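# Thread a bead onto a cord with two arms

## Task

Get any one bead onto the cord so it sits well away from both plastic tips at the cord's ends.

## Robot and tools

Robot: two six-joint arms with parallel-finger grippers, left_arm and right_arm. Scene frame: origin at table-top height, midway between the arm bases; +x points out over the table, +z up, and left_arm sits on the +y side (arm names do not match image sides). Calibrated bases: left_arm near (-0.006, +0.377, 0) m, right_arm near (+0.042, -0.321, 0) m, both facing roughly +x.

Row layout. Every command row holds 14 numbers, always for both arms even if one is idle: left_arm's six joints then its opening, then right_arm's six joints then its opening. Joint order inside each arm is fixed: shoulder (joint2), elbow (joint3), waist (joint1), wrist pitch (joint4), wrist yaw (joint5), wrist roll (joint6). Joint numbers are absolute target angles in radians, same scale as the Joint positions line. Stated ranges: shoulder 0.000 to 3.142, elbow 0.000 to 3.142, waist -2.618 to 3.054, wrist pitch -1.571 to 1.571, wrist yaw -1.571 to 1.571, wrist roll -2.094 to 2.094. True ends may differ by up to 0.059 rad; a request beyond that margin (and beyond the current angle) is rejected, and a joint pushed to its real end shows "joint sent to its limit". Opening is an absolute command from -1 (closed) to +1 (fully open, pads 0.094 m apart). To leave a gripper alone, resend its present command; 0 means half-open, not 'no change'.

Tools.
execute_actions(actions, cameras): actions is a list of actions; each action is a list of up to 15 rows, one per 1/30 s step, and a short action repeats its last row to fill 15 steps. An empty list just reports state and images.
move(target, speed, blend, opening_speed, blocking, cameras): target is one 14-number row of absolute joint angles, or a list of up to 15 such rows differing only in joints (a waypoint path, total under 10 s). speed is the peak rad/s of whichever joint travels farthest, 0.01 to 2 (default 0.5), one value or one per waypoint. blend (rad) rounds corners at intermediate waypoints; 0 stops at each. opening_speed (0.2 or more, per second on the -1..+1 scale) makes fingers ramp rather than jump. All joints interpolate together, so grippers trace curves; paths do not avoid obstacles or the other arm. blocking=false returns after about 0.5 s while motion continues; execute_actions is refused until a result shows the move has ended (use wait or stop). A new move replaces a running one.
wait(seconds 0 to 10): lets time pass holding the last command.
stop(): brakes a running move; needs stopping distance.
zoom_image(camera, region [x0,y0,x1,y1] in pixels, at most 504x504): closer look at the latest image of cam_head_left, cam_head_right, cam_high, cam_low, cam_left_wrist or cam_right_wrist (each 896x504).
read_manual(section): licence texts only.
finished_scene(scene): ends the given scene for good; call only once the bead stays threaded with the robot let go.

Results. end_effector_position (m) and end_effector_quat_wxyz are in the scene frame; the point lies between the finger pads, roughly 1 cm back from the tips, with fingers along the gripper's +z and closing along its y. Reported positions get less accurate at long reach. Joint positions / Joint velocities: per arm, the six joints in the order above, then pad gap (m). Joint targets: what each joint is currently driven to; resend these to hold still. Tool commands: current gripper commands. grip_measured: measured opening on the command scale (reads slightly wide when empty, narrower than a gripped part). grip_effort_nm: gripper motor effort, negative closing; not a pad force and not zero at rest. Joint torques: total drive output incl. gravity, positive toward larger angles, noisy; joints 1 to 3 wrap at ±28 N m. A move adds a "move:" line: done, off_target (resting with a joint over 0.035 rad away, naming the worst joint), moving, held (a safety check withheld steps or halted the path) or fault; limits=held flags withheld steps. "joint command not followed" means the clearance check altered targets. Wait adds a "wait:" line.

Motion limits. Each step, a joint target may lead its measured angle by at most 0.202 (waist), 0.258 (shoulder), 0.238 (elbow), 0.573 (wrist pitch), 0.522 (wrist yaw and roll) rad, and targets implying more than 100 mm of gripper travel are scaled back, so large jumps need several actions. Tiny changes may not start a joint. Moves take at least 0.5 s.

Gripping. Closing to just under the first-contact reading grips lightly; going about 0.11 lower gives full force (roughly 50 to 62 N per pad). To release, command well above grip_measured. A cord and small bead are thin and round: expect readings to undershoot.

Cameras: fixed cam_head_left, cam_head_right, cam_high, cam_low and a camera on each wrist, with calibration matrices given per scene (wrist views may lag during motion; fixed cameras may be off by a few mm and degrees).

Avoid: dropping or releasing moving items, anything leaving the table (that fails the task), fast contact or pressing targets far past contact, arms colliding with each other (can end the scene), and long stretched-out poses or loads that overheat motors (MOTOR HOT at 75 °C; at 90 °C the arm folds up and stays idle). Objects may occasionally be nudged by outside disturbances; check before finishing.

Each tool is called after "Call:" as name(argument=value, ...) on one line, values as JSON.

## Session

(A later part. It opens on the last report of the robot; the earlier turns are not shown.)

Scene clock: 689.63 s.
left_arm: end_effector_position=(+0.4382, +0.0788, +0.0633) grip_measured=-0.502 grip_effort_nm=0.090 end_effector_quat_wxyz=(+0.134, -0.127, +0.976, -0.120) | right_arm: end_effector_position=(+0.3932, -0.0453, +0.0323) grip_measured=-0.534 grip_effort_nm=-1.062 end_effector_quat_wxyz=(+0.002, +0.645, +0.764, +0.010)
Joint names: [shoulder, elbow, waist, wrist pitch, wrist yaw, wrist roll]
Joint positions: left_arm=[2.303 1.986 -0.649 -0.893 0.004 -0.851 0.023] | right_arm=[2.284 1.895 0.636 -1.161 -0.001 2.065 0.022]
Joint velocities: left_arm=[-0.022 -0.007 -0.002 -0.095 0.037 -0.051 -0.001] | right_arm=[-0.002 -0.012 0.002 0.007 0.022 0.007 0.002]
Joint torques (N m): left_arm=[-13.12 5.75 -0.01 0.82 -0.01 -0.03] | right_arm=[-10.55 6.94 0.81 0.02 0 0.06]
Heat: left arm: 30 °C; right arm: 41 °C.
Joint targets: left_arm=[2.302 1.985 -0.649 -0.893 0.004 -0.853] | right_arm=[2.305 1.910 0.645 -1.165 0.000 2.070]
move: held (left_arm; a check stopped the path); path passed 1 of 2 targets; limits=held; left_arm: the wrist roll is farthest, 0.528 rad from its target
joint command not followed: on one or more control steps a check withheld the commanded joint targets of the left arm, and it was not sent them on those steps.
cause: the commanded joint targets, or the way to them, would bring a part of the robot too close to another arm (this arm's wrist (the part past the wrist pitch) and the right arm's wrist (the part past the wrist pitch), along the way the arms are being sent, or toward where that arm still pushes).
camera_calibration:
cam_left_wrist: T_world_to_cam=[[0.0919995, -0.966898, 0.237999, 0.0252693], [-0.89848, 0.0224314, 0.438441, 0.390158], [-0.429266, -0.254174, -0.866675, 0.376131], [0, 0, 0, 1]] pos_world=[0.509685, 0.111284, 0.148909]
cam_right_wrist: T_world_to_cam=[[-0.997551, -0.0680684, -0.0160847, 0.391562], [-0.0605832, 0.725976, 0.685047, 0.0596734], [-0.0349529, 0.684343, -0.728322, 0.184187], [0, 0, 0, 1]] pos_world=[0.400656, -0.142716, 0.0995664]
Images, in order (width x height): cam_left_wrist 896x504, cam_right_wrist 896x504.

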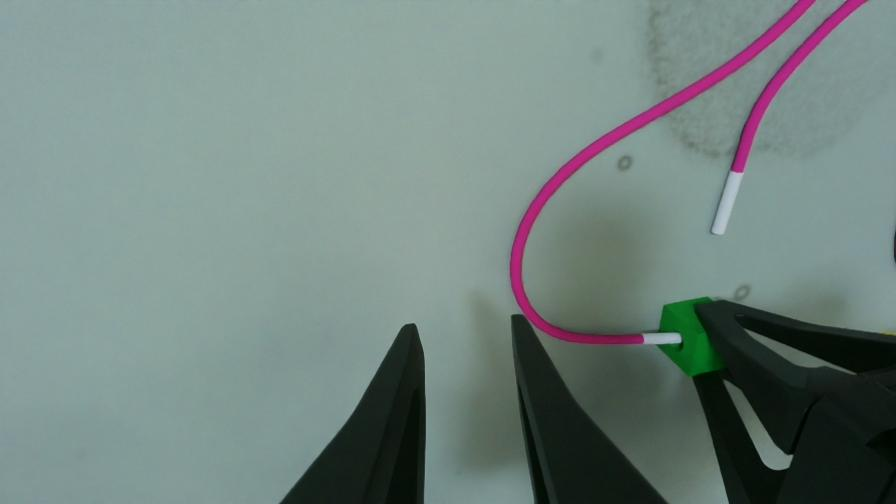

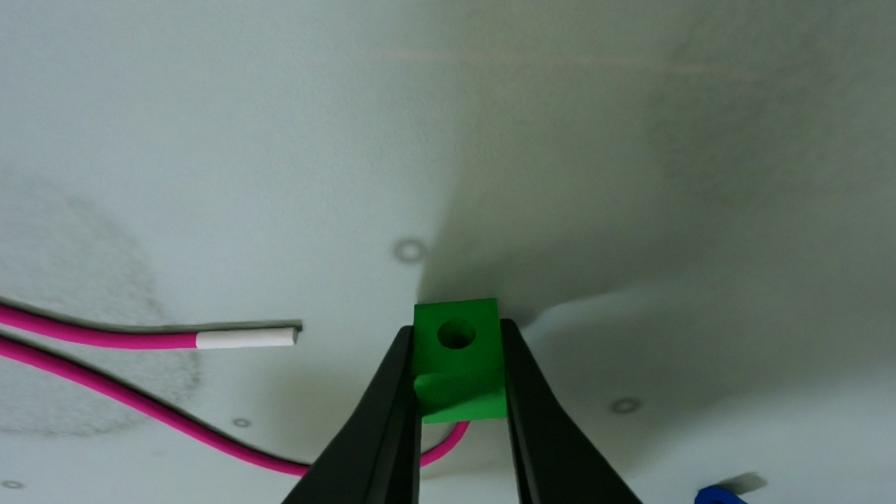

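Call:
move(target=[2.302,1.985,-0.649,-0.893,0.004,-0.853,-0.5,2.305,1.91,0.645,-1.165,0,2.07,-0.35], opening_speed=0.4, cameras=[])

Call:
move(target=[2.302,1.985,-0.649,-0.893,0.004,-0.853,-0.5,2.20,2.09,0.635,-1.37,0,2.07,-0.35], speed=0.3, cameras=["cam_right_wrist","cam_left_wrist"])

Call:
move(target=[2.302,1.985,-0.649,-0.893,0.004,-0.853,-0.5,2.05,1.5,0.1,-0.7,0.5,0.7,-0.35], speed=0.6, cameras=["cam_right_wrist","cam_left_wrist"])

Scene clock: 750.27 s.
left_arm: end_effector_position=(+0.4382, +0.0788, +0.0633) grip_measured=-0.502 grip_effort_nm=0.090 end_effector_quat_wxyz=(+0.134, -0.127, +0.976, -0.120) | right_arm: end_effector_position=(+0.3932, -0.0453, +0.0323) grip_measured=-0.353 grip_effort_nm=0.120 end_effector_quat_wxyz=(+0.002, +0.645, +0.764, +0.010)
Joint names: [shoulder, elbow, waist, wrist pitch, wrist yaw, wrist roll]
Joint positions: left_arm=[2.303 1.986 -0.649 -0.893 0.004 -0.851 0.023] | right_arm=[2.284 1.895 0.636 -1.161 -0.001 2.065 0.03]
Joint velocities: left_arm=[-0.017 0.007 -0.012 -0.022 -0.007 -0.022 -0.001] | right_arm=[0.012 -0.007 -0.002 -0.037 -0.066 -0.081 0]
Joint torques (N m): left_arm=[-13.09 5.79 -0.03 0.82 -0.01 -0.04] | right_arm=[-10.62 6.87 0.84 0.02 -0.01 0.04]
Heat: left arm: 33 °C; right arm: 41 °C.
Joint targets: left_arm=[2.302 1.985 -0.649 -0.893 0.004 -0.853] | right_arm=[2.305 1.910 0.645 -1.165 0.000 2.070]
move: done
No camera images: "cameras" was empty.

Scene clock: 750.83 s.
left_arm: end_effector_position=(+0.4382, +0.0788, +0.0633) grip_measured=-0.502 grip_effort_nm=0.095 end_effector_quat_wxyz=(+0.134, -0.127, +0.976, -0.120) | right_arm: end_effector_position=(+0.3941, -0.0445, +0.0373) grip_measured=-0.353 grip_effort_nm=0.120 end_effector_quat_wxyz=(+0.002, +0.645, +0.764, +0.011)
Joint names: [shoulder, elbow, waist, wrist pitch, wrist yaw, wrist roll]
Joint positions: left_arm=[2.303 1.986 -0.649 -0.893 0.004 -0.851 0.023] | right_arm=[2.284 1.915 0.636 -1.179 -0.001 2.065 0.03]
Joint velocities: left_arm=[0.012 -0.002 -0.037 0.007 -0.022 -0.037 0] | right_arm=[-0.012 -0.032 -0.007 -0.066 -0.051 -0.037 0]
Joint torques (N m): left_arm=[-13.11 5.78 -0.05 0.82 -0.01 -0.03] | right_arm=[-12.19 5.86 0.02 0.02 -0.01 0.01]
Heat: left arm: 33 °C; right arm: 41 °C.
Joint targets: left_arm=[2.302 1.985 -0.649 -0.893 0.004 -0.853] | right_arm=[2.284 1.914 0.636 -1.182 -0.001 2.065]
move: held (right_arm; a check stopped the path); limits=held; right_arm: the wrist pitch is farthest, 0.191 rad from its target
joint command not followed: on one or more control steps a check withheld the commanded joint targets of the right arm, and it was not sent them on those steps.
cause: the commanded joint targets, or the way to them, would bring a part of the robot too close to another arm (this arm's wrist (the part past the wrist pitch) and the left arm's wrist (the part past the wrist pitch)).
camera_calibration:
cam_left_wrist: T_world_to_cam=[[0.0919995, -0.966898, 0.237999, 0.0252693], [-0.89848, 0.0224314, 0.438441, 0.390158], [-0.429266, -0.254174, -0.866675, 0.376131], [0, 0, 0, 1]] pos_world=[0.509685, 0.111284, 0.148909]
cam_right_wrist: T_world_to_cam=[[-0.997529, -0.0680517, -0.0174502, 0.392614], [-0.0614584, 0.724964, 0.686039, 0.0560274], [-0.0340354, 0.685417, -0.727355, 0.186955], [0, 0, 0, 1]] pos_world=[0.40145, -0.142042, 0.104397]
Images, in order (width x height): cam_left_wrist 896x504, cam_right_wrist 896x504.

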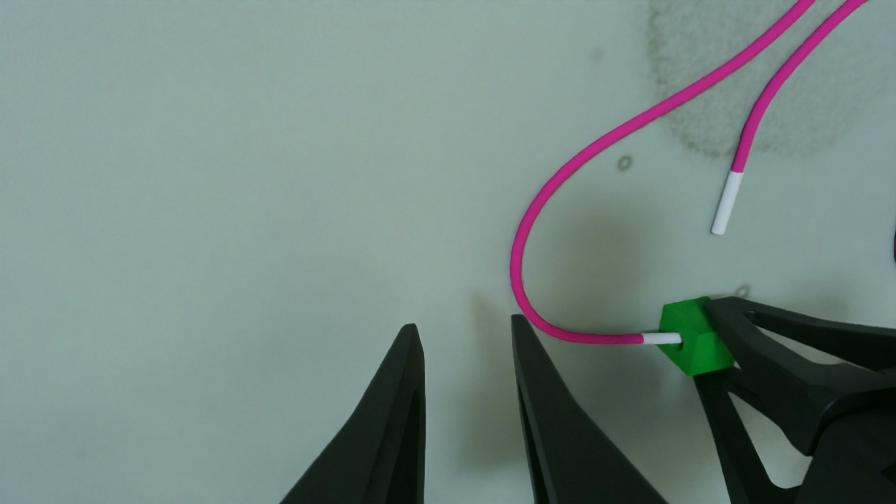

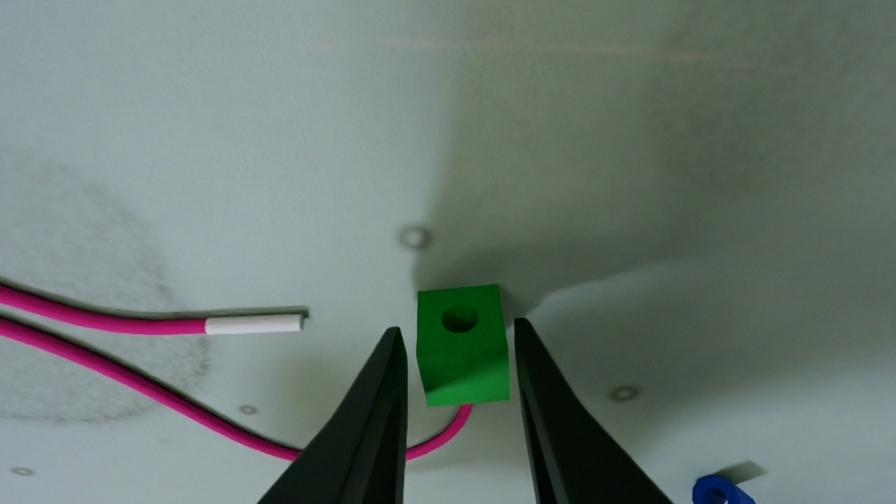

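Scene clock: 753.93 s.
left_arm: end_effector_position=(+0.4382, +0.0788, +0.0633) grip_measured=-0.502 grip_effort_nm=0.095 end_effector_quat_wxyz=(+0.134, -0.127, +0.976, -0.120) | right_arm: end_effector_position=(+0.4994, -0.3443, +0.0418) grip_measured=-0.353 grip_effort_nm=0.120 end_effector_quat_wxyz=(+0.213, +0.304, +0.914, -0.162)
Joint names: [shoulder, elbow, waist, wrist pitch, wrist yaw, wrist roll]
Joint positions: left_arm=[2.303 1.986 -0.649 -0.893 0.004 -0.851 0.023] | right_arm=[2.099 1.518 0.1 -0.722 0.477 0.705 0.03]
Joint velocities: left_arm=[0.007 -0.017 0.002 0.022 0.007 -0.007 0] | right_arm=[0.007 -0.017 -0.002 -0.022 0.022 -0.066 0]
Joint torques (N m): left_arm=[-13.11 5.79 -0.03 0.81 -0.01 -0.03] | right_arm=[-14.82 4.64 0.18 0.7 0.43 -0.01]
Heat: left arm: 33 °C; right arm: 41 °C.
Joint targets: left_arm=[2.302 1.985 -0.649 -0.893 0.004 -0.853] | right_arm=[2.050 1.500 0.100 -0.700 0.500 0.700]
move: off_target (right_arm); right_arm: the shoulder is farthest, 0.049 rad from its target
camera_calibration:
cam_left_wrist: T_world_to_cam=[[0.0919995, -0.966898, 0.237999, 0.0252693], [-0.89848, 0.0224314, 0.438441, 0.390158], [-0.429266, -0.254174, -0.866675, 0.376131], [0, 0, 0, 1]] pos_world=[0.509685, 0.111284, 0.148909]
cam_right_wrist: T_world_to_cam=[[-0.695189, -0.709487, 0.115497, 0.0999758], [-0.681226, 0.70155, 0.209185, 0.59815], [-0.229441, 0.0667437, -0.971031, 0.294092], [0, 0, 0, 1]] pos_world=[0.544454, -0.36833, 0.148902]
Images, in order (width x height): cam_left_wrist 896x504, cam_right_wrist 896x504.

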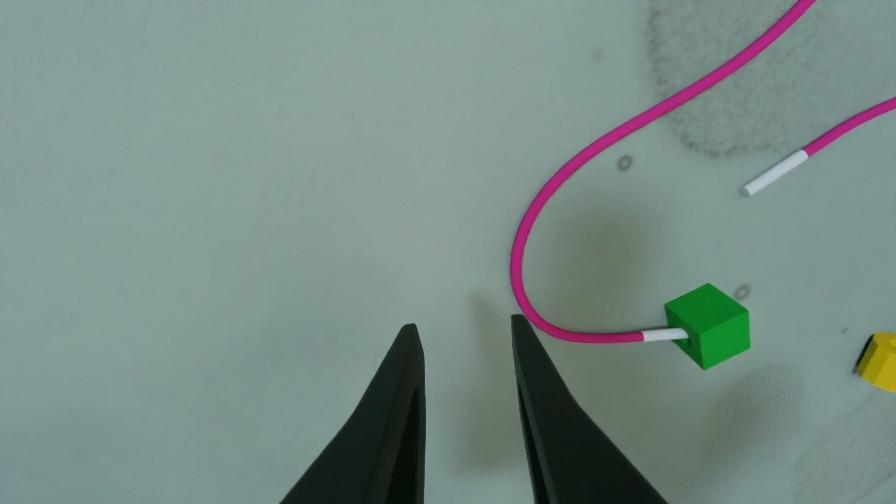

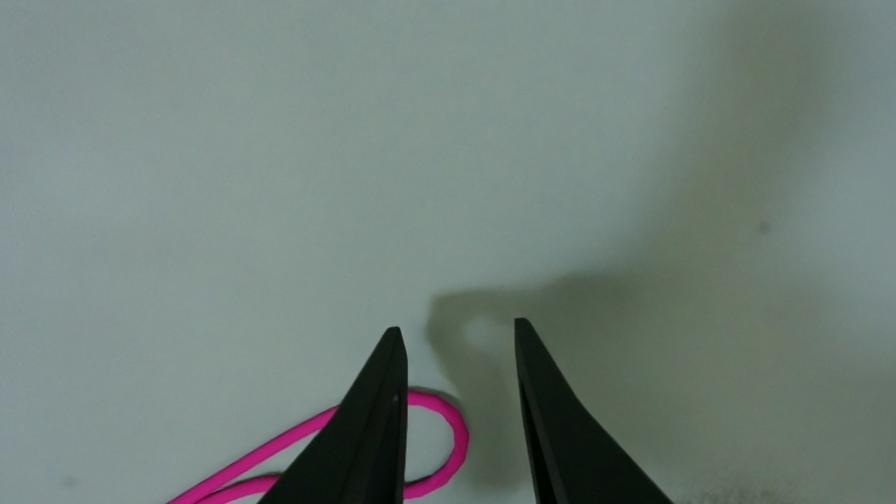

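Call:
zoom_image(camera="cam_left_wrist", region=[496, 240, 796, 420])

Call:
zoom_image(camera="cam_high", region=[330, 210, 510, 350])

Scaled by 1.680 from the camera's 896x504 image, which has a finer 1280x720 frame.

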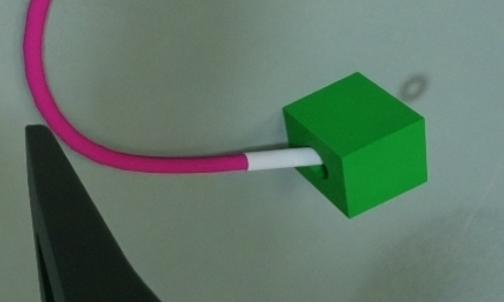

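This scene's latest camera images include none from cam_high. They are from: cam_left_wrist, cam_right_wrist. cam_high's image comes with the result of a call that names it in "cameras".

Call:
move(target=[2.2,1.9,-0.35,-0.893,0.004,-0.853,-0.5,2.2,1.98,0.30,-1.3,0,1.37,-0.3], speed=0.6, cameras=["cam_right_wrist","cam_left_wrist","cam_high"])

Call:
zoom_image(camera="cam_high", region=[330, 210, 510, 350])

Scene clock: 793.00 s.
left_arm: end_effector_position=(+0.4895, +0.2290, +0.0584) grip_measured=-0.502 grip_effort_nm=0.095 end_effector_quat_wxyz=(+0.134, -0.272, +0.949, -0.090) | right_arm: end_effector_position=(+0.4552, -0.1804, +0.0878) grip_measured=-0.303 grip_effort_nm=0.120 end_effector_quat_wxyz=(+0.018, +0.496, +0.868, +0.021)
Joint names: [shoulder, elbow, waist, wrist pitch, wrist yaw, wrist roll]
Joint positions: left_arm=[2.26 1.907 -0.347 -0.893 0.008 -0.851 0.023] | right_arm=[2.18 1.943 0.299 -1.278 0 1.364 0.033]
Joint velocities: left_arm=[-0.007 -0.012 0.002 0.081 0.022 0.007 0] | right_arm=[0.002 0.012 -0.002 -0.022 0.051 0.022 -0.001]
Joint torques (N m): left_arm=[-17.99 5.29 -0.29 0.77 -0.04 -0.04] | right_arm=[-10.07 8.84 0.1 -0.11 -0.01 0.06]
Heat: left arm: 34 °C; right arm: 44 °C.
Joint targets: left_arm=[2.200 1.900 -0.350 -0.893 0.004 -0.853] | right_arm=[2.200 1.980 0.300 -1.300 0.000 1.370]
move: off_target (left_arm, right_arm); left_arm: the shoulder is farthest, 0.060 rad from its target; right_arm: the elbow is farthest, 0.037 rad from its target
camera_calibration:
cam_left_wrist: T_world_to_cam=[[0.382279, -0.897962, 0.218006, 0.010199], [-0.848504, -0.24769, 0.467644, 0.470631], [-0.365929, -0.36375, -0.856611, 0.425541], [0, 0, 0, 1]] pos_world=[0.551151, 0.280519, 0.142212]
cam_right_wrist: T_world_to_cam=[[-0.906615, -0.418327, -0.0552488, 0.344002], [-0.343954, 0.656805, 0.671046, 0.241242], [-0.244429, 0.627383, -0.739355, 0.40524], [0, 0, 0, 1]] pos_world=[0.493906, -0.268785, 0.156738]
Images, in order (width x height): cam_high 896x504, cam_left_wrist 896x504, cam_right_wrist 896x504.

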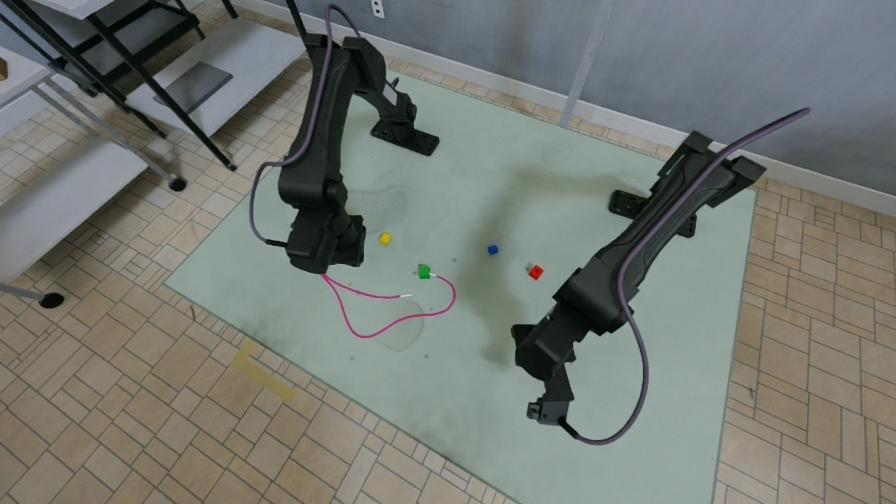

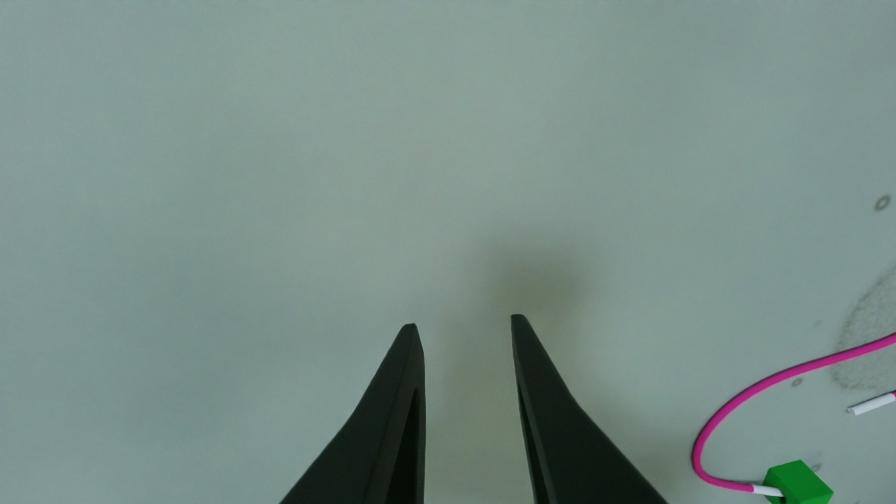

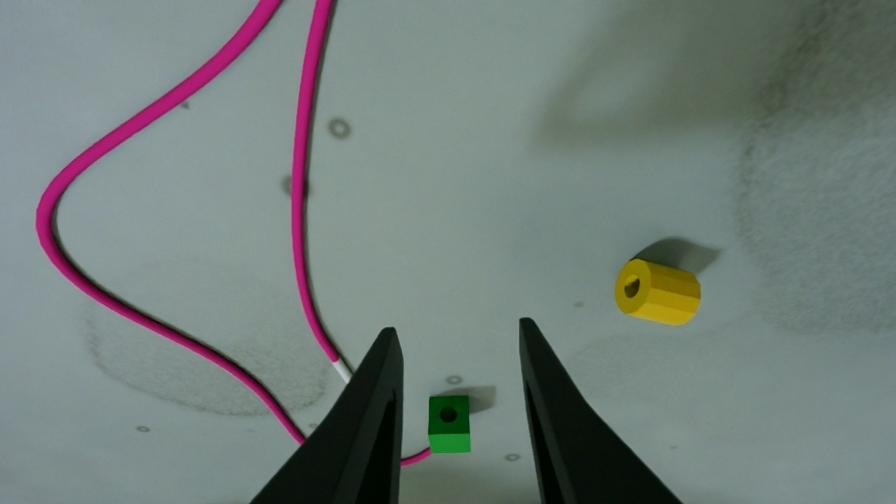

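Scaled by 2.800 from the camera's 896x504 image, which has a finer 1280x720 frame.

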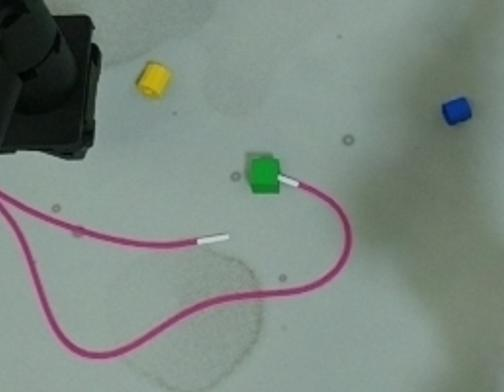

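Call:
move(target=[2.2,1.9,-0.35,-0.893,0.004,-0.853,-0.5,2.285,2.035,0.651,-1.27,0,1.709,-0.3], speed=0.4, cameras=["cam_right_wrist"])

Scene clock: 810.13 s.
left_arm: end_effector_position=(+0.4895, +0.2290, +0.0584) grip_measured=-0.502 grip_effort_nm=0.090 end_effector_quat_wxyz=(+0.134, -0.272, +0.949, -0.090) | right_arm: end_effector_position=(+0.3861, -0.0375, +0.0653) grip_measured=-0.303 grip_effort_nm=0.120 end_effector_quat_wxyz=(+0.001, +0.487, +0.873, +0.011)
Joint names: [shoulder, elbow, waist, wrist pitch, wrist yaw, wrist roll]
Joint positions: left_arm=[2.26 1.907 -0.347 -0.893 0.008 -0.851 0.023] | right_arm=[2.266 1.996 0.657 -1.279 -0.007 1.703 0.033]
Joint velocities: left_arm=[-0.027 0.002 -0.012 0.022 -0.066 0.066 0] | right_arm=[0.007 0.007 -0.002 0.022 -0.066 -0.022 -0.001]
Joint torques (N m): left_arm=[-17.99 5.29 -0.28 0.77 -0.04 -0.03] | right_arm=[-10.67 9.02 -0.49 0.14 0.06 0.06]
Heat: left arm: 33 °C; right arm: 39 °C.
Joint targets: left_arm=[2.200 1.900 -0.350 -0.893 0.004 -0.853] | right_arm=[2.285 2.035 0.651 -1.270 0.000 1.709]
move: off_target (left_arm, right_arm); left_arm: the shoulder is farthest, 0.060 rad from its target; right_arm: the elbow is farthest, 0.039 rad from its target
camera_calibration:
cam_right_wrist: T_world_to_cam=[[-0.899597, -0.436289, -0.0194021, 0.334172], [-0.329885, 0.649745, 0.684841, 0.132191], [-0.286182, 0.622482, -0.728434, 0.297306], [0, 0, 0, 1]] pos_world=[0.429312, -0.125162, 0.132521]
Images, in order (width x height): cam_right_wrist 896x504.

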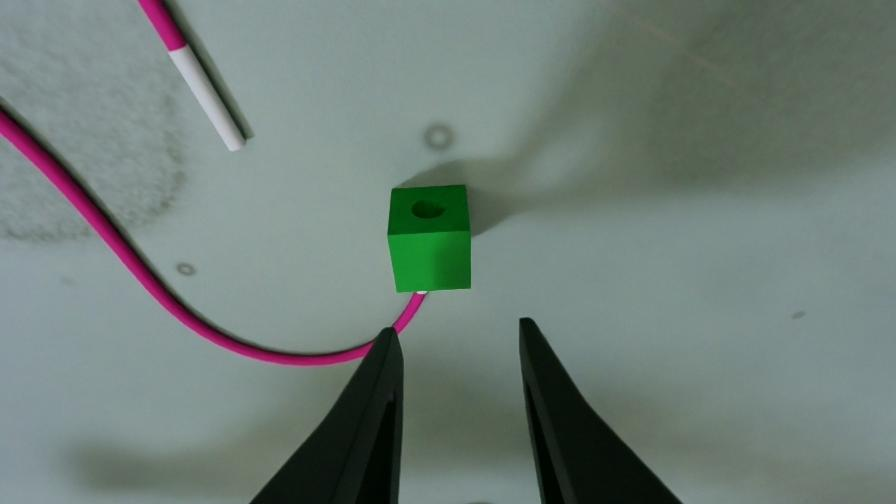

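Call:
move(target=[[2.2,1.9,-0.35,-0.893,0.004,-0.853,-0.5,2.32,2.095,0.641,-1.29,0,1.70,-0.3],[2.2,1.9,-0.35,-0.893,0.004,-0.853,-0.5,2.327,1.935,0.641,-1.168,0,1.70,-0.3]], speed=0.15, cameras=["cam_right_wrist"])

Scene clock: 824.27 s.
left_arm: end_effector_position=(+0.4895, +0.2290, +0.0584) grip_measured=-0.502 grip_effort_nm=0.090 end_effector_quat_wxyz=(+0.134, -0.272, +0.949, -0.090) | right_arm: end_effector_position=(+0.3955, -0.0330, +0.0363) grip_measured=-0.303 grip_effort_nm=0.120 end_effector_quat_wxyz=(+0.003, +0.490, +0.871, +0.018)
Joint names: [shoulder, elbow, waist, wrist pitch, wrist yaw, wrist roll]
Joint positions: left_arm=[2.26 1.907 -0.347 -0.893 0.008 -0.851 0.023] | right_arm=[2.309 1.952 0.651 -1.179 -0.007 1.704 0.033]
Joint velocities: left_arm=[-0.007 0.002 0.007 -0.051 0.022 0.022 -0.001] | right_arm=[-0.002 0.007 0.002 -0.037 0.051 -0.066 -0.001]
Joint torques (N m): left_arm=[-18 5.3 -0.28 0.77 -0.04 -0.03] | right_arm=[-11.03 4.68 -0.96 0.2 0.06 -0.03]
Heat: left arm: 33 °C; right arm: 39 °C.
Joint targets: left_arm=[2.200 1.900 -0.350 -0.893 0.004 -0.853] | right_arm=[2.327 1.935 0.641 -1.168 0.000 1.700]
move: off_target (left_arm); left_arm: the shoulder is farthest, 0.060 rad from its target
camera_calibration:
cam_right_wrist: T_world_to_cam=[[-0.902139, -0.430229, -0.0323723, 0.345731], [-0.332777, 0.64611, 0.686878, 0.153115], [-0.274599, 0.630432, -0.726052, 0.271699], [0, 0, 0, 1]] pos_world=[0.437459, -0.121474, 0.103288]
Images, in order (width x height): cam_right_wrist 896x504.

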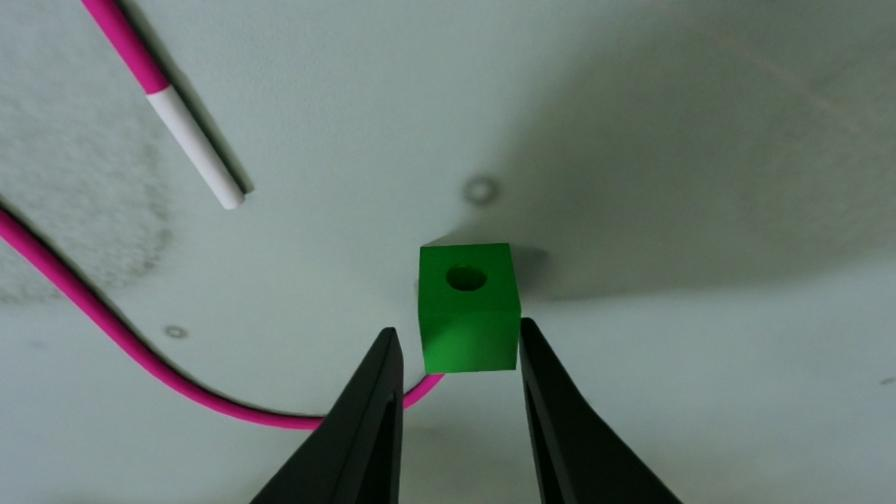

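Call:
move(target=[2.2,1.9,-0.35,-0.893,0.004,-0.853,-0.5,2.327,1.935,0.641,-1.168,0,1.70,-0.68], opening_speed=0.25, cameras=["cam_right_wrist"])

Call:
move(target=[2.2,1.9,-0.35,-0.893,0.004,-0.853,-0.5,2.327,1.935,0.641,-1.168,0,2.08,-0.68], speed=0.3, cameras=["cam_right_wrist","cam_high","cam_head_left"])

Call:
zoom_image(camera="cam_high", region=[330, 210, 510, 350])

Call:
zoom_image(camera="cam_head_left", region=[380, 180, 520, 270])

Scene clock: 833.47 s.
left_arm: end_effector_position=(+0.4895, +0.2290, +0.0584) grip_measured=-0.502 grip_effort_nm=0.095 end_effector_quat_wxyz=(+0.134, -0.272, +0.949, -0.090) | right_arm: end_effector_position=(+0.3958, -0.0328, +0.0364) grip_measured=-0.543 grip_effort_nm=-1.053 end_effector_quat_wxyz=(+0.003, +0.490, +0.871, +0.018)
Joint names: [shoulder, elbow, waist, wrist pitch, wrist yaw, wrist roll]
Joint positions: left_arm=[2.26 1.907 -0.347 -0.893 0.008 -0.851 0.023] | right_arm=[2.309 1.952 0.651 -1.178 -0.007 1.704 0.021]
Joint velocities: left_arm=[0.002 -0.007 0.002 -0.066 0.007 -0.037 0.001] | right_arm=[-0.017 -0.002 0.007 0.007 0.022 0.095 0.001]
Joint torques (N m): left_arm=[-18 5.29 -0.27 0.78 -0.04 -0.04] | right_arm=[-11 4.72 -0.92 0.18 0.06 -0.03]
Heat: left arm: 33 °C; right arm: 38 °C.
Joint targets: left_arm=[2.200 1.900 -0.350 -0.893 0.004 -0.853] | right_arm=[2.327 1.935 0.641 -1.168 0.000 1.700]
move: off_target (left_arm); left_arm: the shoulder is farthest, 0.060 rad from its target
camera_calibration:
cam_right_wrist: T_world_to_cam=[[-0.90211, -0.430205, -0.033485, 0.346037], [-0.333389, 0.645617, 0.687045, 0.153287], [-0.273952, 0.630954, -0.725843, 0.271408], [0, 0, 0, 1]] pos_world=[0.43762, -0.121343, 0.103272]
Images, in order (width x height): cam_right_wrist 896x504.

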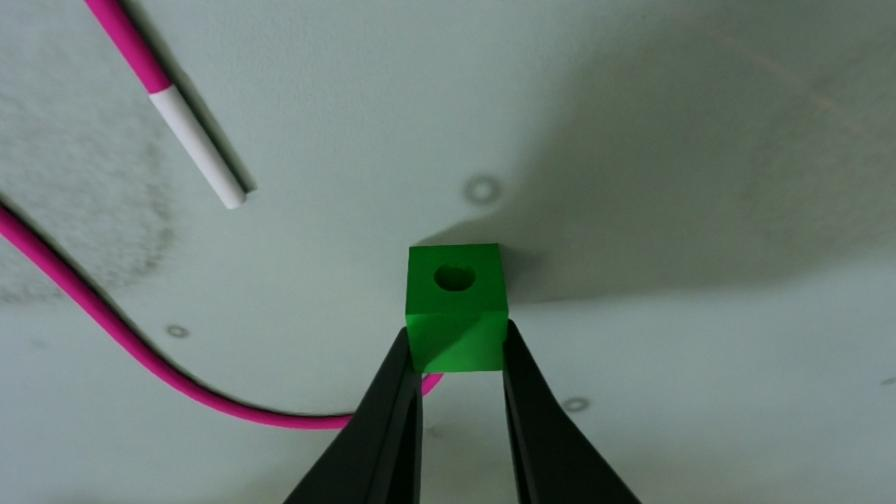

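Scene clock: 835.40 s.
left_arm: end_effector_position=(+0.4895, +0.2290, +0.0584) grip_measured=-0.502 grip_effort_nm=0.095 end_effector_quat_wxyz=(+0.134, -0.272, +0.949, -0.090) | right_arm: end_effector_position=(+0.3961, -0.0325, +0.0364) grip_measured=-0.543 grip_effort_nm=-1.057 end_effector_quat_wxyz=(+0.000, +0.642, +0.766, +0.019)
Joint names: [shoulder, elbow, waist, wrist pitch, wrist yaw, wrist roll]
Joint positions: left_arm=[2.26 1.907 -0.347 -0.893 0.008 -0.851 0.023] | right_arm=[2.309 1.952 0.651 -1.176 -0.007 2.074 0.021]
Joint velocities: left_arm=[-0.007 -0.012 0.002 0.007 0.022 -0.007 -0.001] | right_arm=[0.017 -0.002 -0.007 0.051 0.022 -0.051 0]
Joint torques (N m): left_arm=[-17.99 5.29 -0.28 0.77 -0.03 -0.03] | right_arm=[-10.97 4.66 -0.91 0.17 0.05 0.06]
Heat: left arm: 33 °C; right arm: 38 °C.
Joint targets: left_arm=[2.200 1.900 -0.350 -0.893 0.004 -0.853] | right_arm=[2.327 1.935 0.641 -1.168 0.000 2.080]
move: off_target (left_arm); left_arm: the shoulder is farthest, 0.060 rad from its target
camera_calibration:
cam_right_wrist: T_world_to_cam=[[-0.99683, -0.0747473, -0.027268, 0.395351], [-0.0726064, 0.714385, 0.695976, 0.0518124], [-0.0325424, 0.695749, -0.717548, 0.177508], [0, 0, 0, 1]] pos_world=[0.403636, -0.130964, 0.102091]
Images, in order (width x height): cam_head_left 896x504, cam_high 896x504, cam_right_wrist 896x504.

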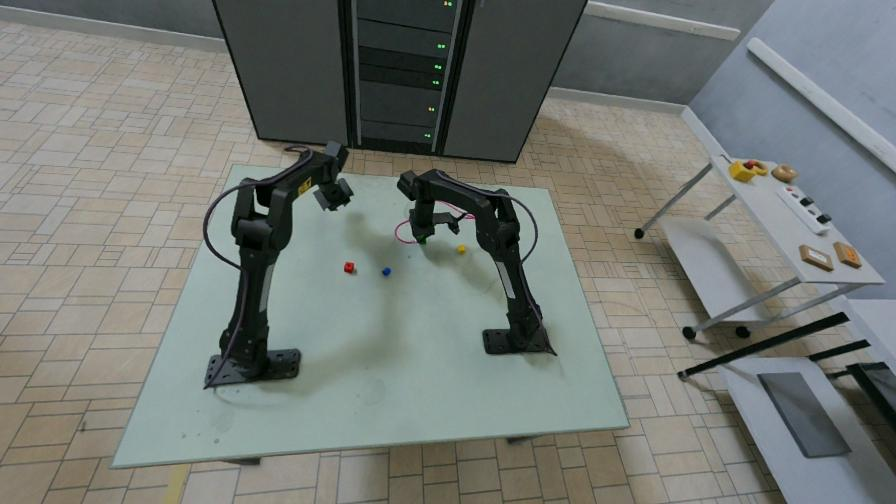

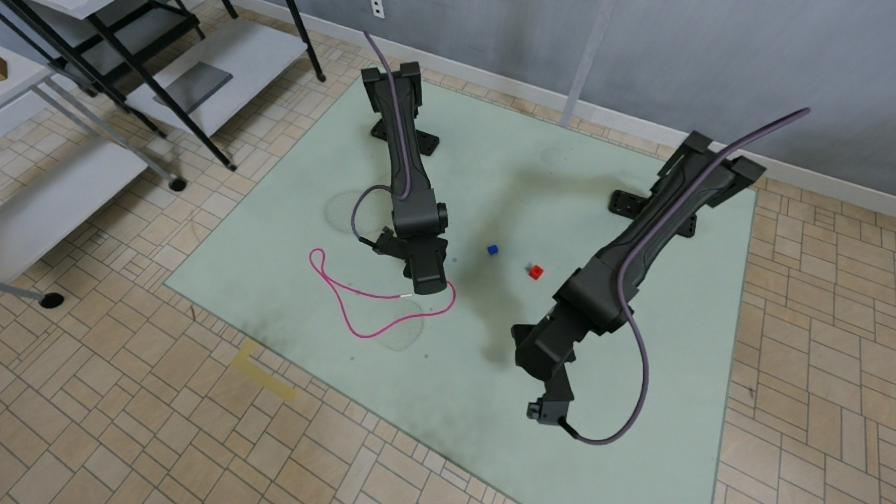

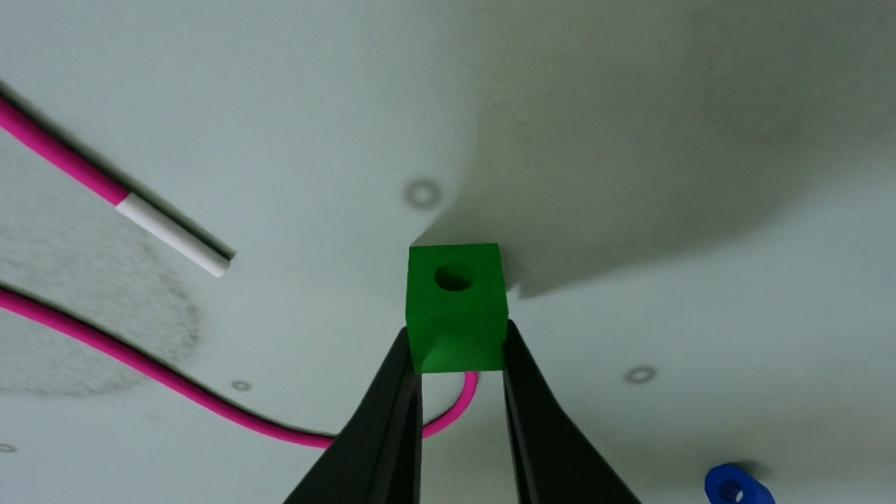

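Scaled by 2.800 from the camera's 896x504 image, which has a finer 1280x720 frame.

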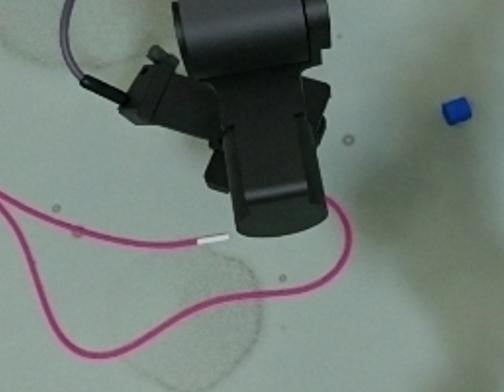

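Scaled by 3.600 from the camera's 896x504 image, which has a finer 1280x720 frame.

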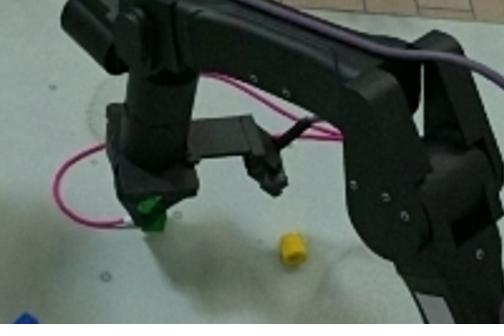

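Call:
move(target=[2.2,1.9,-0.35,-0.893,0.004,-0.853,-0.5,2.327,1.935,0.641,-1.168,0,2.08,-0.3], opening_speed=0.4, cameras=[])

Call:
move(target=[2.2,1.9,-0.35,-0.893,0.004,-0.853,-0.5,2.20,2.15,0.63,-1.40,0,2.08,-0.3], speed=0.3, cameras=["cam_right_wrist"])

Scene clock: 843.33 s.
left_arm: end_effector_position=(+0.4895, +0.2290, +0.0584) grip_measured=-0.502 grip_effort_nm=0.095 end_effector_quat_wxyz=(+0.134, -0.272, +0.949, -0.090) | right_arm: end_effector_position=(+0.3964, -0.0323, +0.0364) grip_measured=-0.303 grip_effort_nm=0.120 end_effector_quat_wxyz=(+0.000, +0.643, +0.766, +0.020)
Joint names: [shoulder, elbow, waist, wrist pitch, wrist yaw, wrist roll]
Joint positions: left_arm=[2.26 1.907 -0.347 -0.893 0.008 -0.851 0.023] | right_arm=[2.309 1.952 0.651 -1.175 -0.007 2.075 0.033]
Joint velocities: left_arm=[0.017 0.012 0.007 0.037 -0.022 0.007 0] | right_arm=[0.007 0.017 -0.042 -0.022 -0.051 0.022 -0.001]
Joint torques (N m): left_arm=[-18 5.3 -0.27 0.77 -0.04 -0.03] | right_arm=[-11 4.72 -0.96 0.17 0.05 0.07]
Heat: left arm: 33 °C; right arm: 38 °C.
Joint targets: left_arm=[2.200 1.900 -0.350 -0.893 0.004 -0.853] | right_arm=[2.327 1.935 0.641 -1.168 0.000 2.080]
move: off_target (left_arm); left_arm: the shoulder is farthest, 0.060 rad from its target
No camera images: "cameras" was empty.

Scene clock: 844.77 s.
left_arm: end_effector_position=(+0.4895, +0.2290, +0.0584) grip_measured=-0.502 grip_effort_nm=0.100 end_effector_quat_wxyz=(+0.134, -0.272, +0.949, -0.090) | right_arm: end_effector_position=(+0.3974, -0.0393, +0.1114) grip_measured=-0.303 grip_effort_nm=0.120 end_effector_quat_wxyz=(+0.005, +0.647, +0.761, +0.044)
Joint names: [shoulder, elbow, waist, wrist pitch, wrist yaw, wrist roll]
Joint positions: left_arm=[2.26 1.907 -0.347 -0.893 0.008 -0.851 0.023] | right_arm=[2.233 2.121 0.638 -1.371 -0.007 2.075 0.033]
Joint velocities: left_arm=[-0.012 0.002 0.002 0.022 -0.007 -0.022 0] | right_arm=[0.002 0.012 -0.012 -0.007 -0.037 -0.022 0]
Joint torques (N m): left_arm=[-17.99 5.29 -0.27 0.77 -0.04 -0.03] | right_arm=[-14.52 8.28 -0.68 -0.11 0.06 0.06]
Heat: left arm: 33 °C; right arm: 39 °C.
Joint targets: left_arm=[2.200 1.900 -0.350 -0.893 0.004 -0.853] | right_arm=[2.200 2.150 0.630 -1.400 0.000 2.080]
move: off_target (left_arm); left_arm: the shoulder is farthest, 0.060 rad from its target
camera_calibration:
cam_right_wrist: T_world_to_cam=[[-0.995952, -0.0588321, -0.0679554, 0.402998], [-0.0897392, 0.69374, 0.714613, 0.00839923], [0.00510124, 0.717819, -0.696211, 0.219637], [0, 0, 0, 1]] pos_world=[0.401001, -0.139777, 0.174297]
Images, in order (width x height): cam_right_wrist 896x504.

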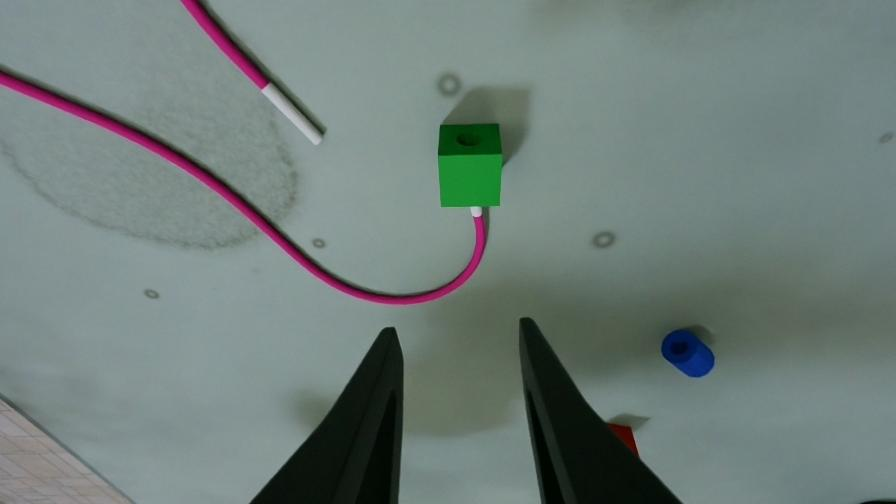

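Call:
move(target=[[2.2,1.9,-0.35,-0.893,0.004,-0.853,-0.5,2.0,1.75,0.1,-0.95,-0.5,0.0,-0.3],[2.2,1.9,-0.35,-0.893,0.004,-0.853,-0.5,2.13,1.45,0.152,-0.8,-0.958,-1.485,-0.3]], speed=[0.8,0.4], cameras=["cam_right_wrist","cam_low"])

Scene clock: 889.37 s.
left_arm: end_effector_position=(+0.4895, +0.2290, +0.0584) grip_measured=-0.502 grip_effort_nm=0.095 end_effector_quat_wxyz=(+0.134, -0.272, +0.949, -0.090) | right_arm: end_effector_position=(+0.4182, -0.1106, +0.0691) grip_measured=-0.303 grip_effort_nm=0.115 end_effector_quat_wxyz=(-0.310, +0.672, -0.588, -0.325)
Joint names: [shoulder, elbow, waist, wrist pitch, wrist yaw, wrist roll]
Joint positions: left_arm=[2.26 1.907 -0.347 -0.893 0.008 -0.851 0.023] | right_arm=[2.113 1.467 0.144 -0.815 -0.928 -1.478 0.033]
Joint velocities: left_arm=[-0.007 -0.012 -0.002 0.007 -0.022 -0.037 -0.001] | right_arm=[0.007 -0.007 -0.007 -0.051 -0.022 0.022 -0.001]
Joint torques (N m): left_arm=[-17.99 5.29 -0.28 0.77 -0.05 -0.03] | right_arm=[-9.33 4.36 0.76 0.34 -0.71 -0.06]
Heat: left arm: 34 °C; right arm: 44 °C.
Joint targets: left_arm=[2.200 1.900 -0.350 -0.893 0.004 -0.853] | right_arm=[2.130 1.450 0.152 -0.800 -0.958 -1.485]
move: off_target (left_arm); left_arm: the shoulder is farthest, 0.060 rad from its target
camera_calibration:
cam_right_wrist: T_world_to_cam=[[0.997401, 0.0553465, -0.0461221, -0.405881], [0.0457722, -0.981182, -0.187583, -0.0895429], [-0.0556362, 0.184984, -0.981165, 0.227425], [0, 0, 0, 1]] pos_world=[0.421578, -0.107464, 0.187625]
Images, in order (width x height): cam_low 896x504, cam_right_wrist 896x504.

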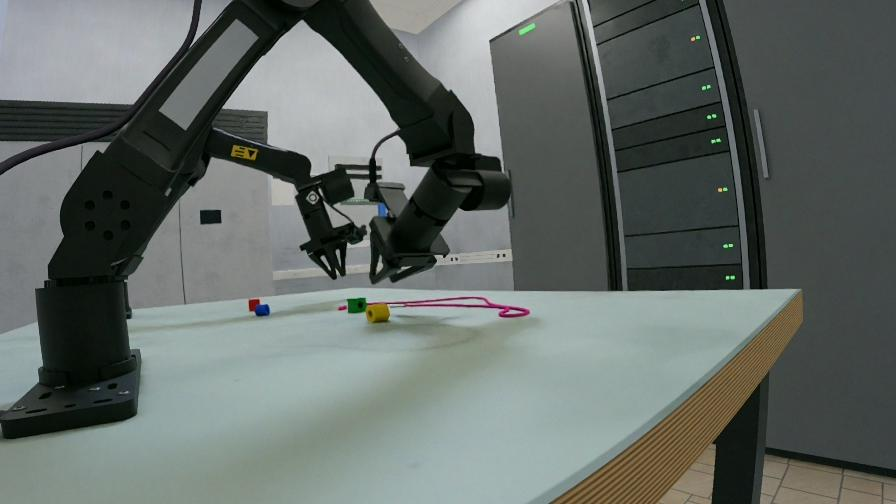

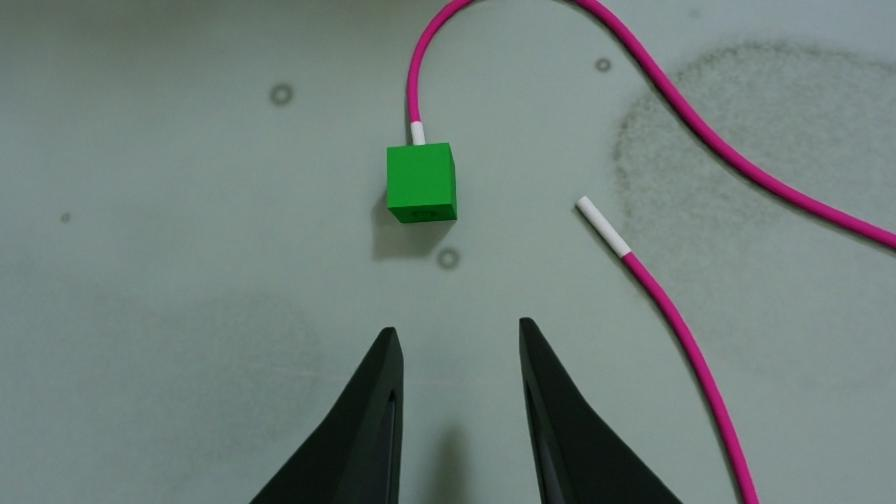

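Call:
move(target=[2.2,1.9,-0.35,-0.893,0.004,-0.853,-0.5,2.172,1.375,0.255,-0.60,-0.96,-1.334,-0.3], speed=0.2, cameras=["cam_right_wrist"])

Scene clock: 900.37 s.
left_arm: end_effector_position=(+0.4895, +0.2290, +0.0584) grip_measured=-0.502 grip_effort_nm=0.090 end_effector_quat_wxyz=(+0.134, -0.272, +0.949, -0.090) | right_arm: end_effector_position=(+0.4037, -0.0689, +0.0394) grip_measured=-0.303 grip_effort_nm=0.120 end_effector_quat_wxyz=(-0.299, +0.672, -0.584, -0.342)
Joint names: [shoulder, elbow, waist, wrist pitch, wrist yaw, wrist roll]
Joint positions: left_arm=[2.26 1.907 -0.347 -0.893 0.008 -0.851 0.023] | right_arm=[2.155 1.391 0.249 -0.617 -0.931 -1.339 0.033]
Joint velocities: left_arm=[0.007 0.007 -0.002 0.037 -0.037 0.007 -0.002] | right_arm=[-0.012 -0.007 0.022 -0.007 -0.037 0.037 0.001]
Joint torques (N m): left_arm=[-17.98 5.27 -0.28 0.77 -0.04 -0.03] | right_arm=[-9.43 4.23 0.49 0.5 -0.7 0.07]
Heat: left arm: 34 °C; right arm: 41 °C.
Joint targets: left_arm=[2.200 1.900 -0.350 -0.893 0.004 -0.853] | right_arm=[2.172 1.375 0.255 -0.600 -0.960 -1.334]
move: off_target (left_arm); left_arm: the shoulder is farthest, 0.060 rad from its target
camera_calibration:
cam_right_wrist: T_world_to_cam=[[0.993734, 0.0793187, -0.0787533, -0.39065], [0.0624378, -0.978316, -0.197481, -0.0597122], [-0.0927096, 0.191326, -0.977138, 0.204966], [0, 0, 0, 1]] pos_world=[0.410932, -0.066647, 0.157723]
Images, in order (width x height): cam_right_wrist 896x504.

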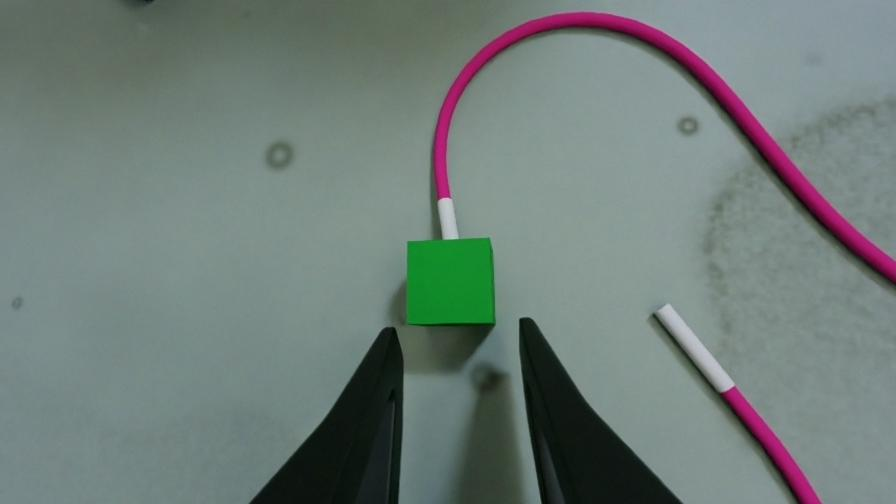

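Call:
move(target=[2.2,1.9,-0.35,-0.893,0.004,-0.853,-0.5,2.192,1.353,0.303,-0.508,-0.953,-1.257,-0.3], speed=0.1, cameras=["cam_right_wrist","cam_low"])

Call:
zoom_image(camera="cam_low", region=[290, 220, 470, 330])

Scene clock: 914.37 s.
left_arm: end_effector_position=(+0.4895, +0.2290, +0.0584) grip_measured=-0.502 grip_effort_nm=0.095 end_effector_quat_wxyz=(+0.134, -0.272, +0.949, -0.090) | right_arm: end_effector_position=(+0.3988, -0.0497, +0.0301) grip_measured=-0.303 grip_effort_nm=0.120 end_effector_quat_wxyz=(-0.298, +0.670, -0.584, -0.349)
Joint names: [shoulder, elbow, waist, wrist pitch, wrist yaw, wrist roll]
Joint positions: left_arm=[2.26 1.907 -0.347 -0.893 0.008 -0.851 0.023] | right_arm=[2.173 1.37 0.296 -0.526 -0.931 -1.262 0.033]
Joint velocities: left_arm=[-0.002 -0.002 0.007 -0.007 0.007 0.066 0] | right_arm=[-0.027 0.007 -0.017 -0.007 0.037 -0.007 0.001]
Joint torques (N m): left_arm=[-17.99 5.3 -0.28 0.77 -0.04 -0.03] | right_arm=[-9.35 4.11 0.59 0.58 -0.61 0.06]
Heat: left arm: 35 °C; right arm: 39 °C.
Joint targets: left_arm=[2.200 1.900 -0.350 -0.893 0.004 -0.853] | right_arm=[2.192 1.353 0.303 -0.508 -0.953 -1.257]
move: off_target (left_arm); left_arm: the shoulder is farthest, 0.060 rad from its target
camera_calibration:
cam_right_wrist: T_world_to_cam=[[0.992503, 0.0819697, -0.0906526, -0.387076], [0.0619546, -0.976811, -0.204944, -0.0419416], [-0.10535, 0.197791, -0.974567, 0.197075], [0, 0, 0, 1]] pos_world=[0.407535, -0.0482202, 0.148377]
Images, in order (width x height): cam_low 896x504, cam_right_wrist 896x504.

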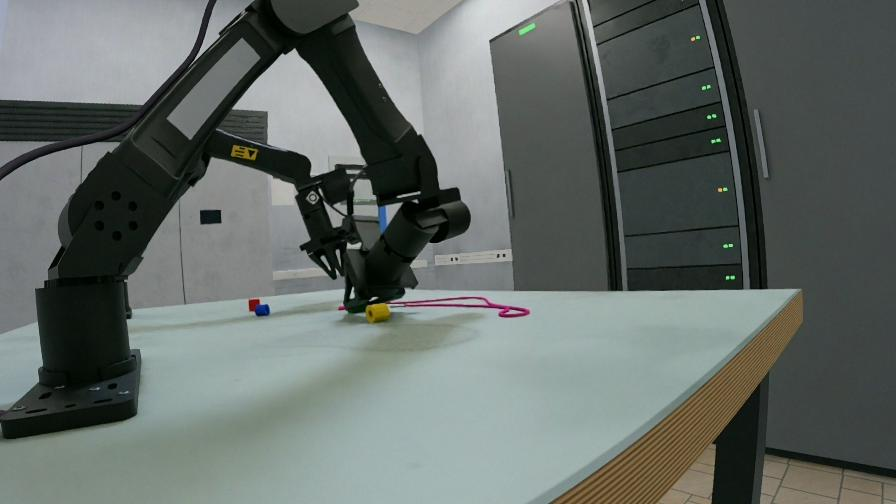

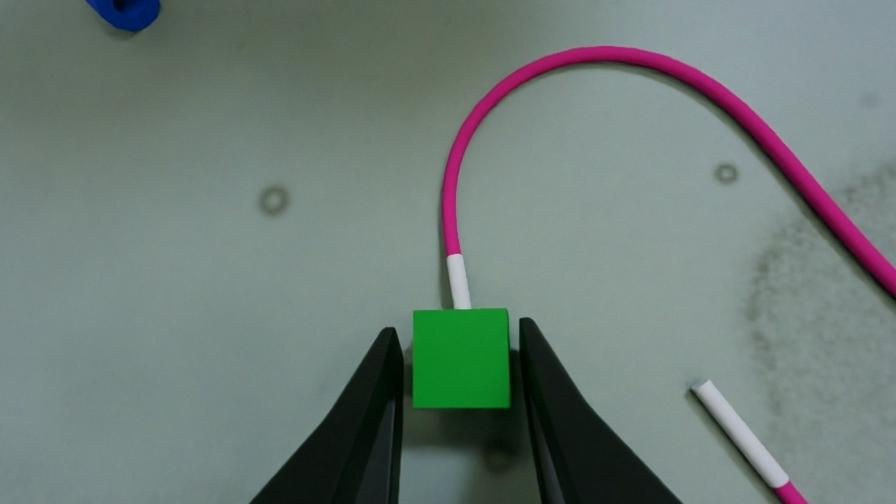

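Scaled by 2.800 from the camera's 896x504 image, which has a finer 1280x720 frame.

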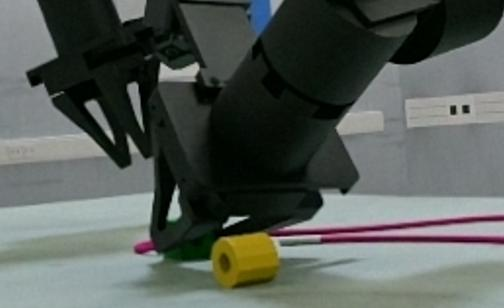

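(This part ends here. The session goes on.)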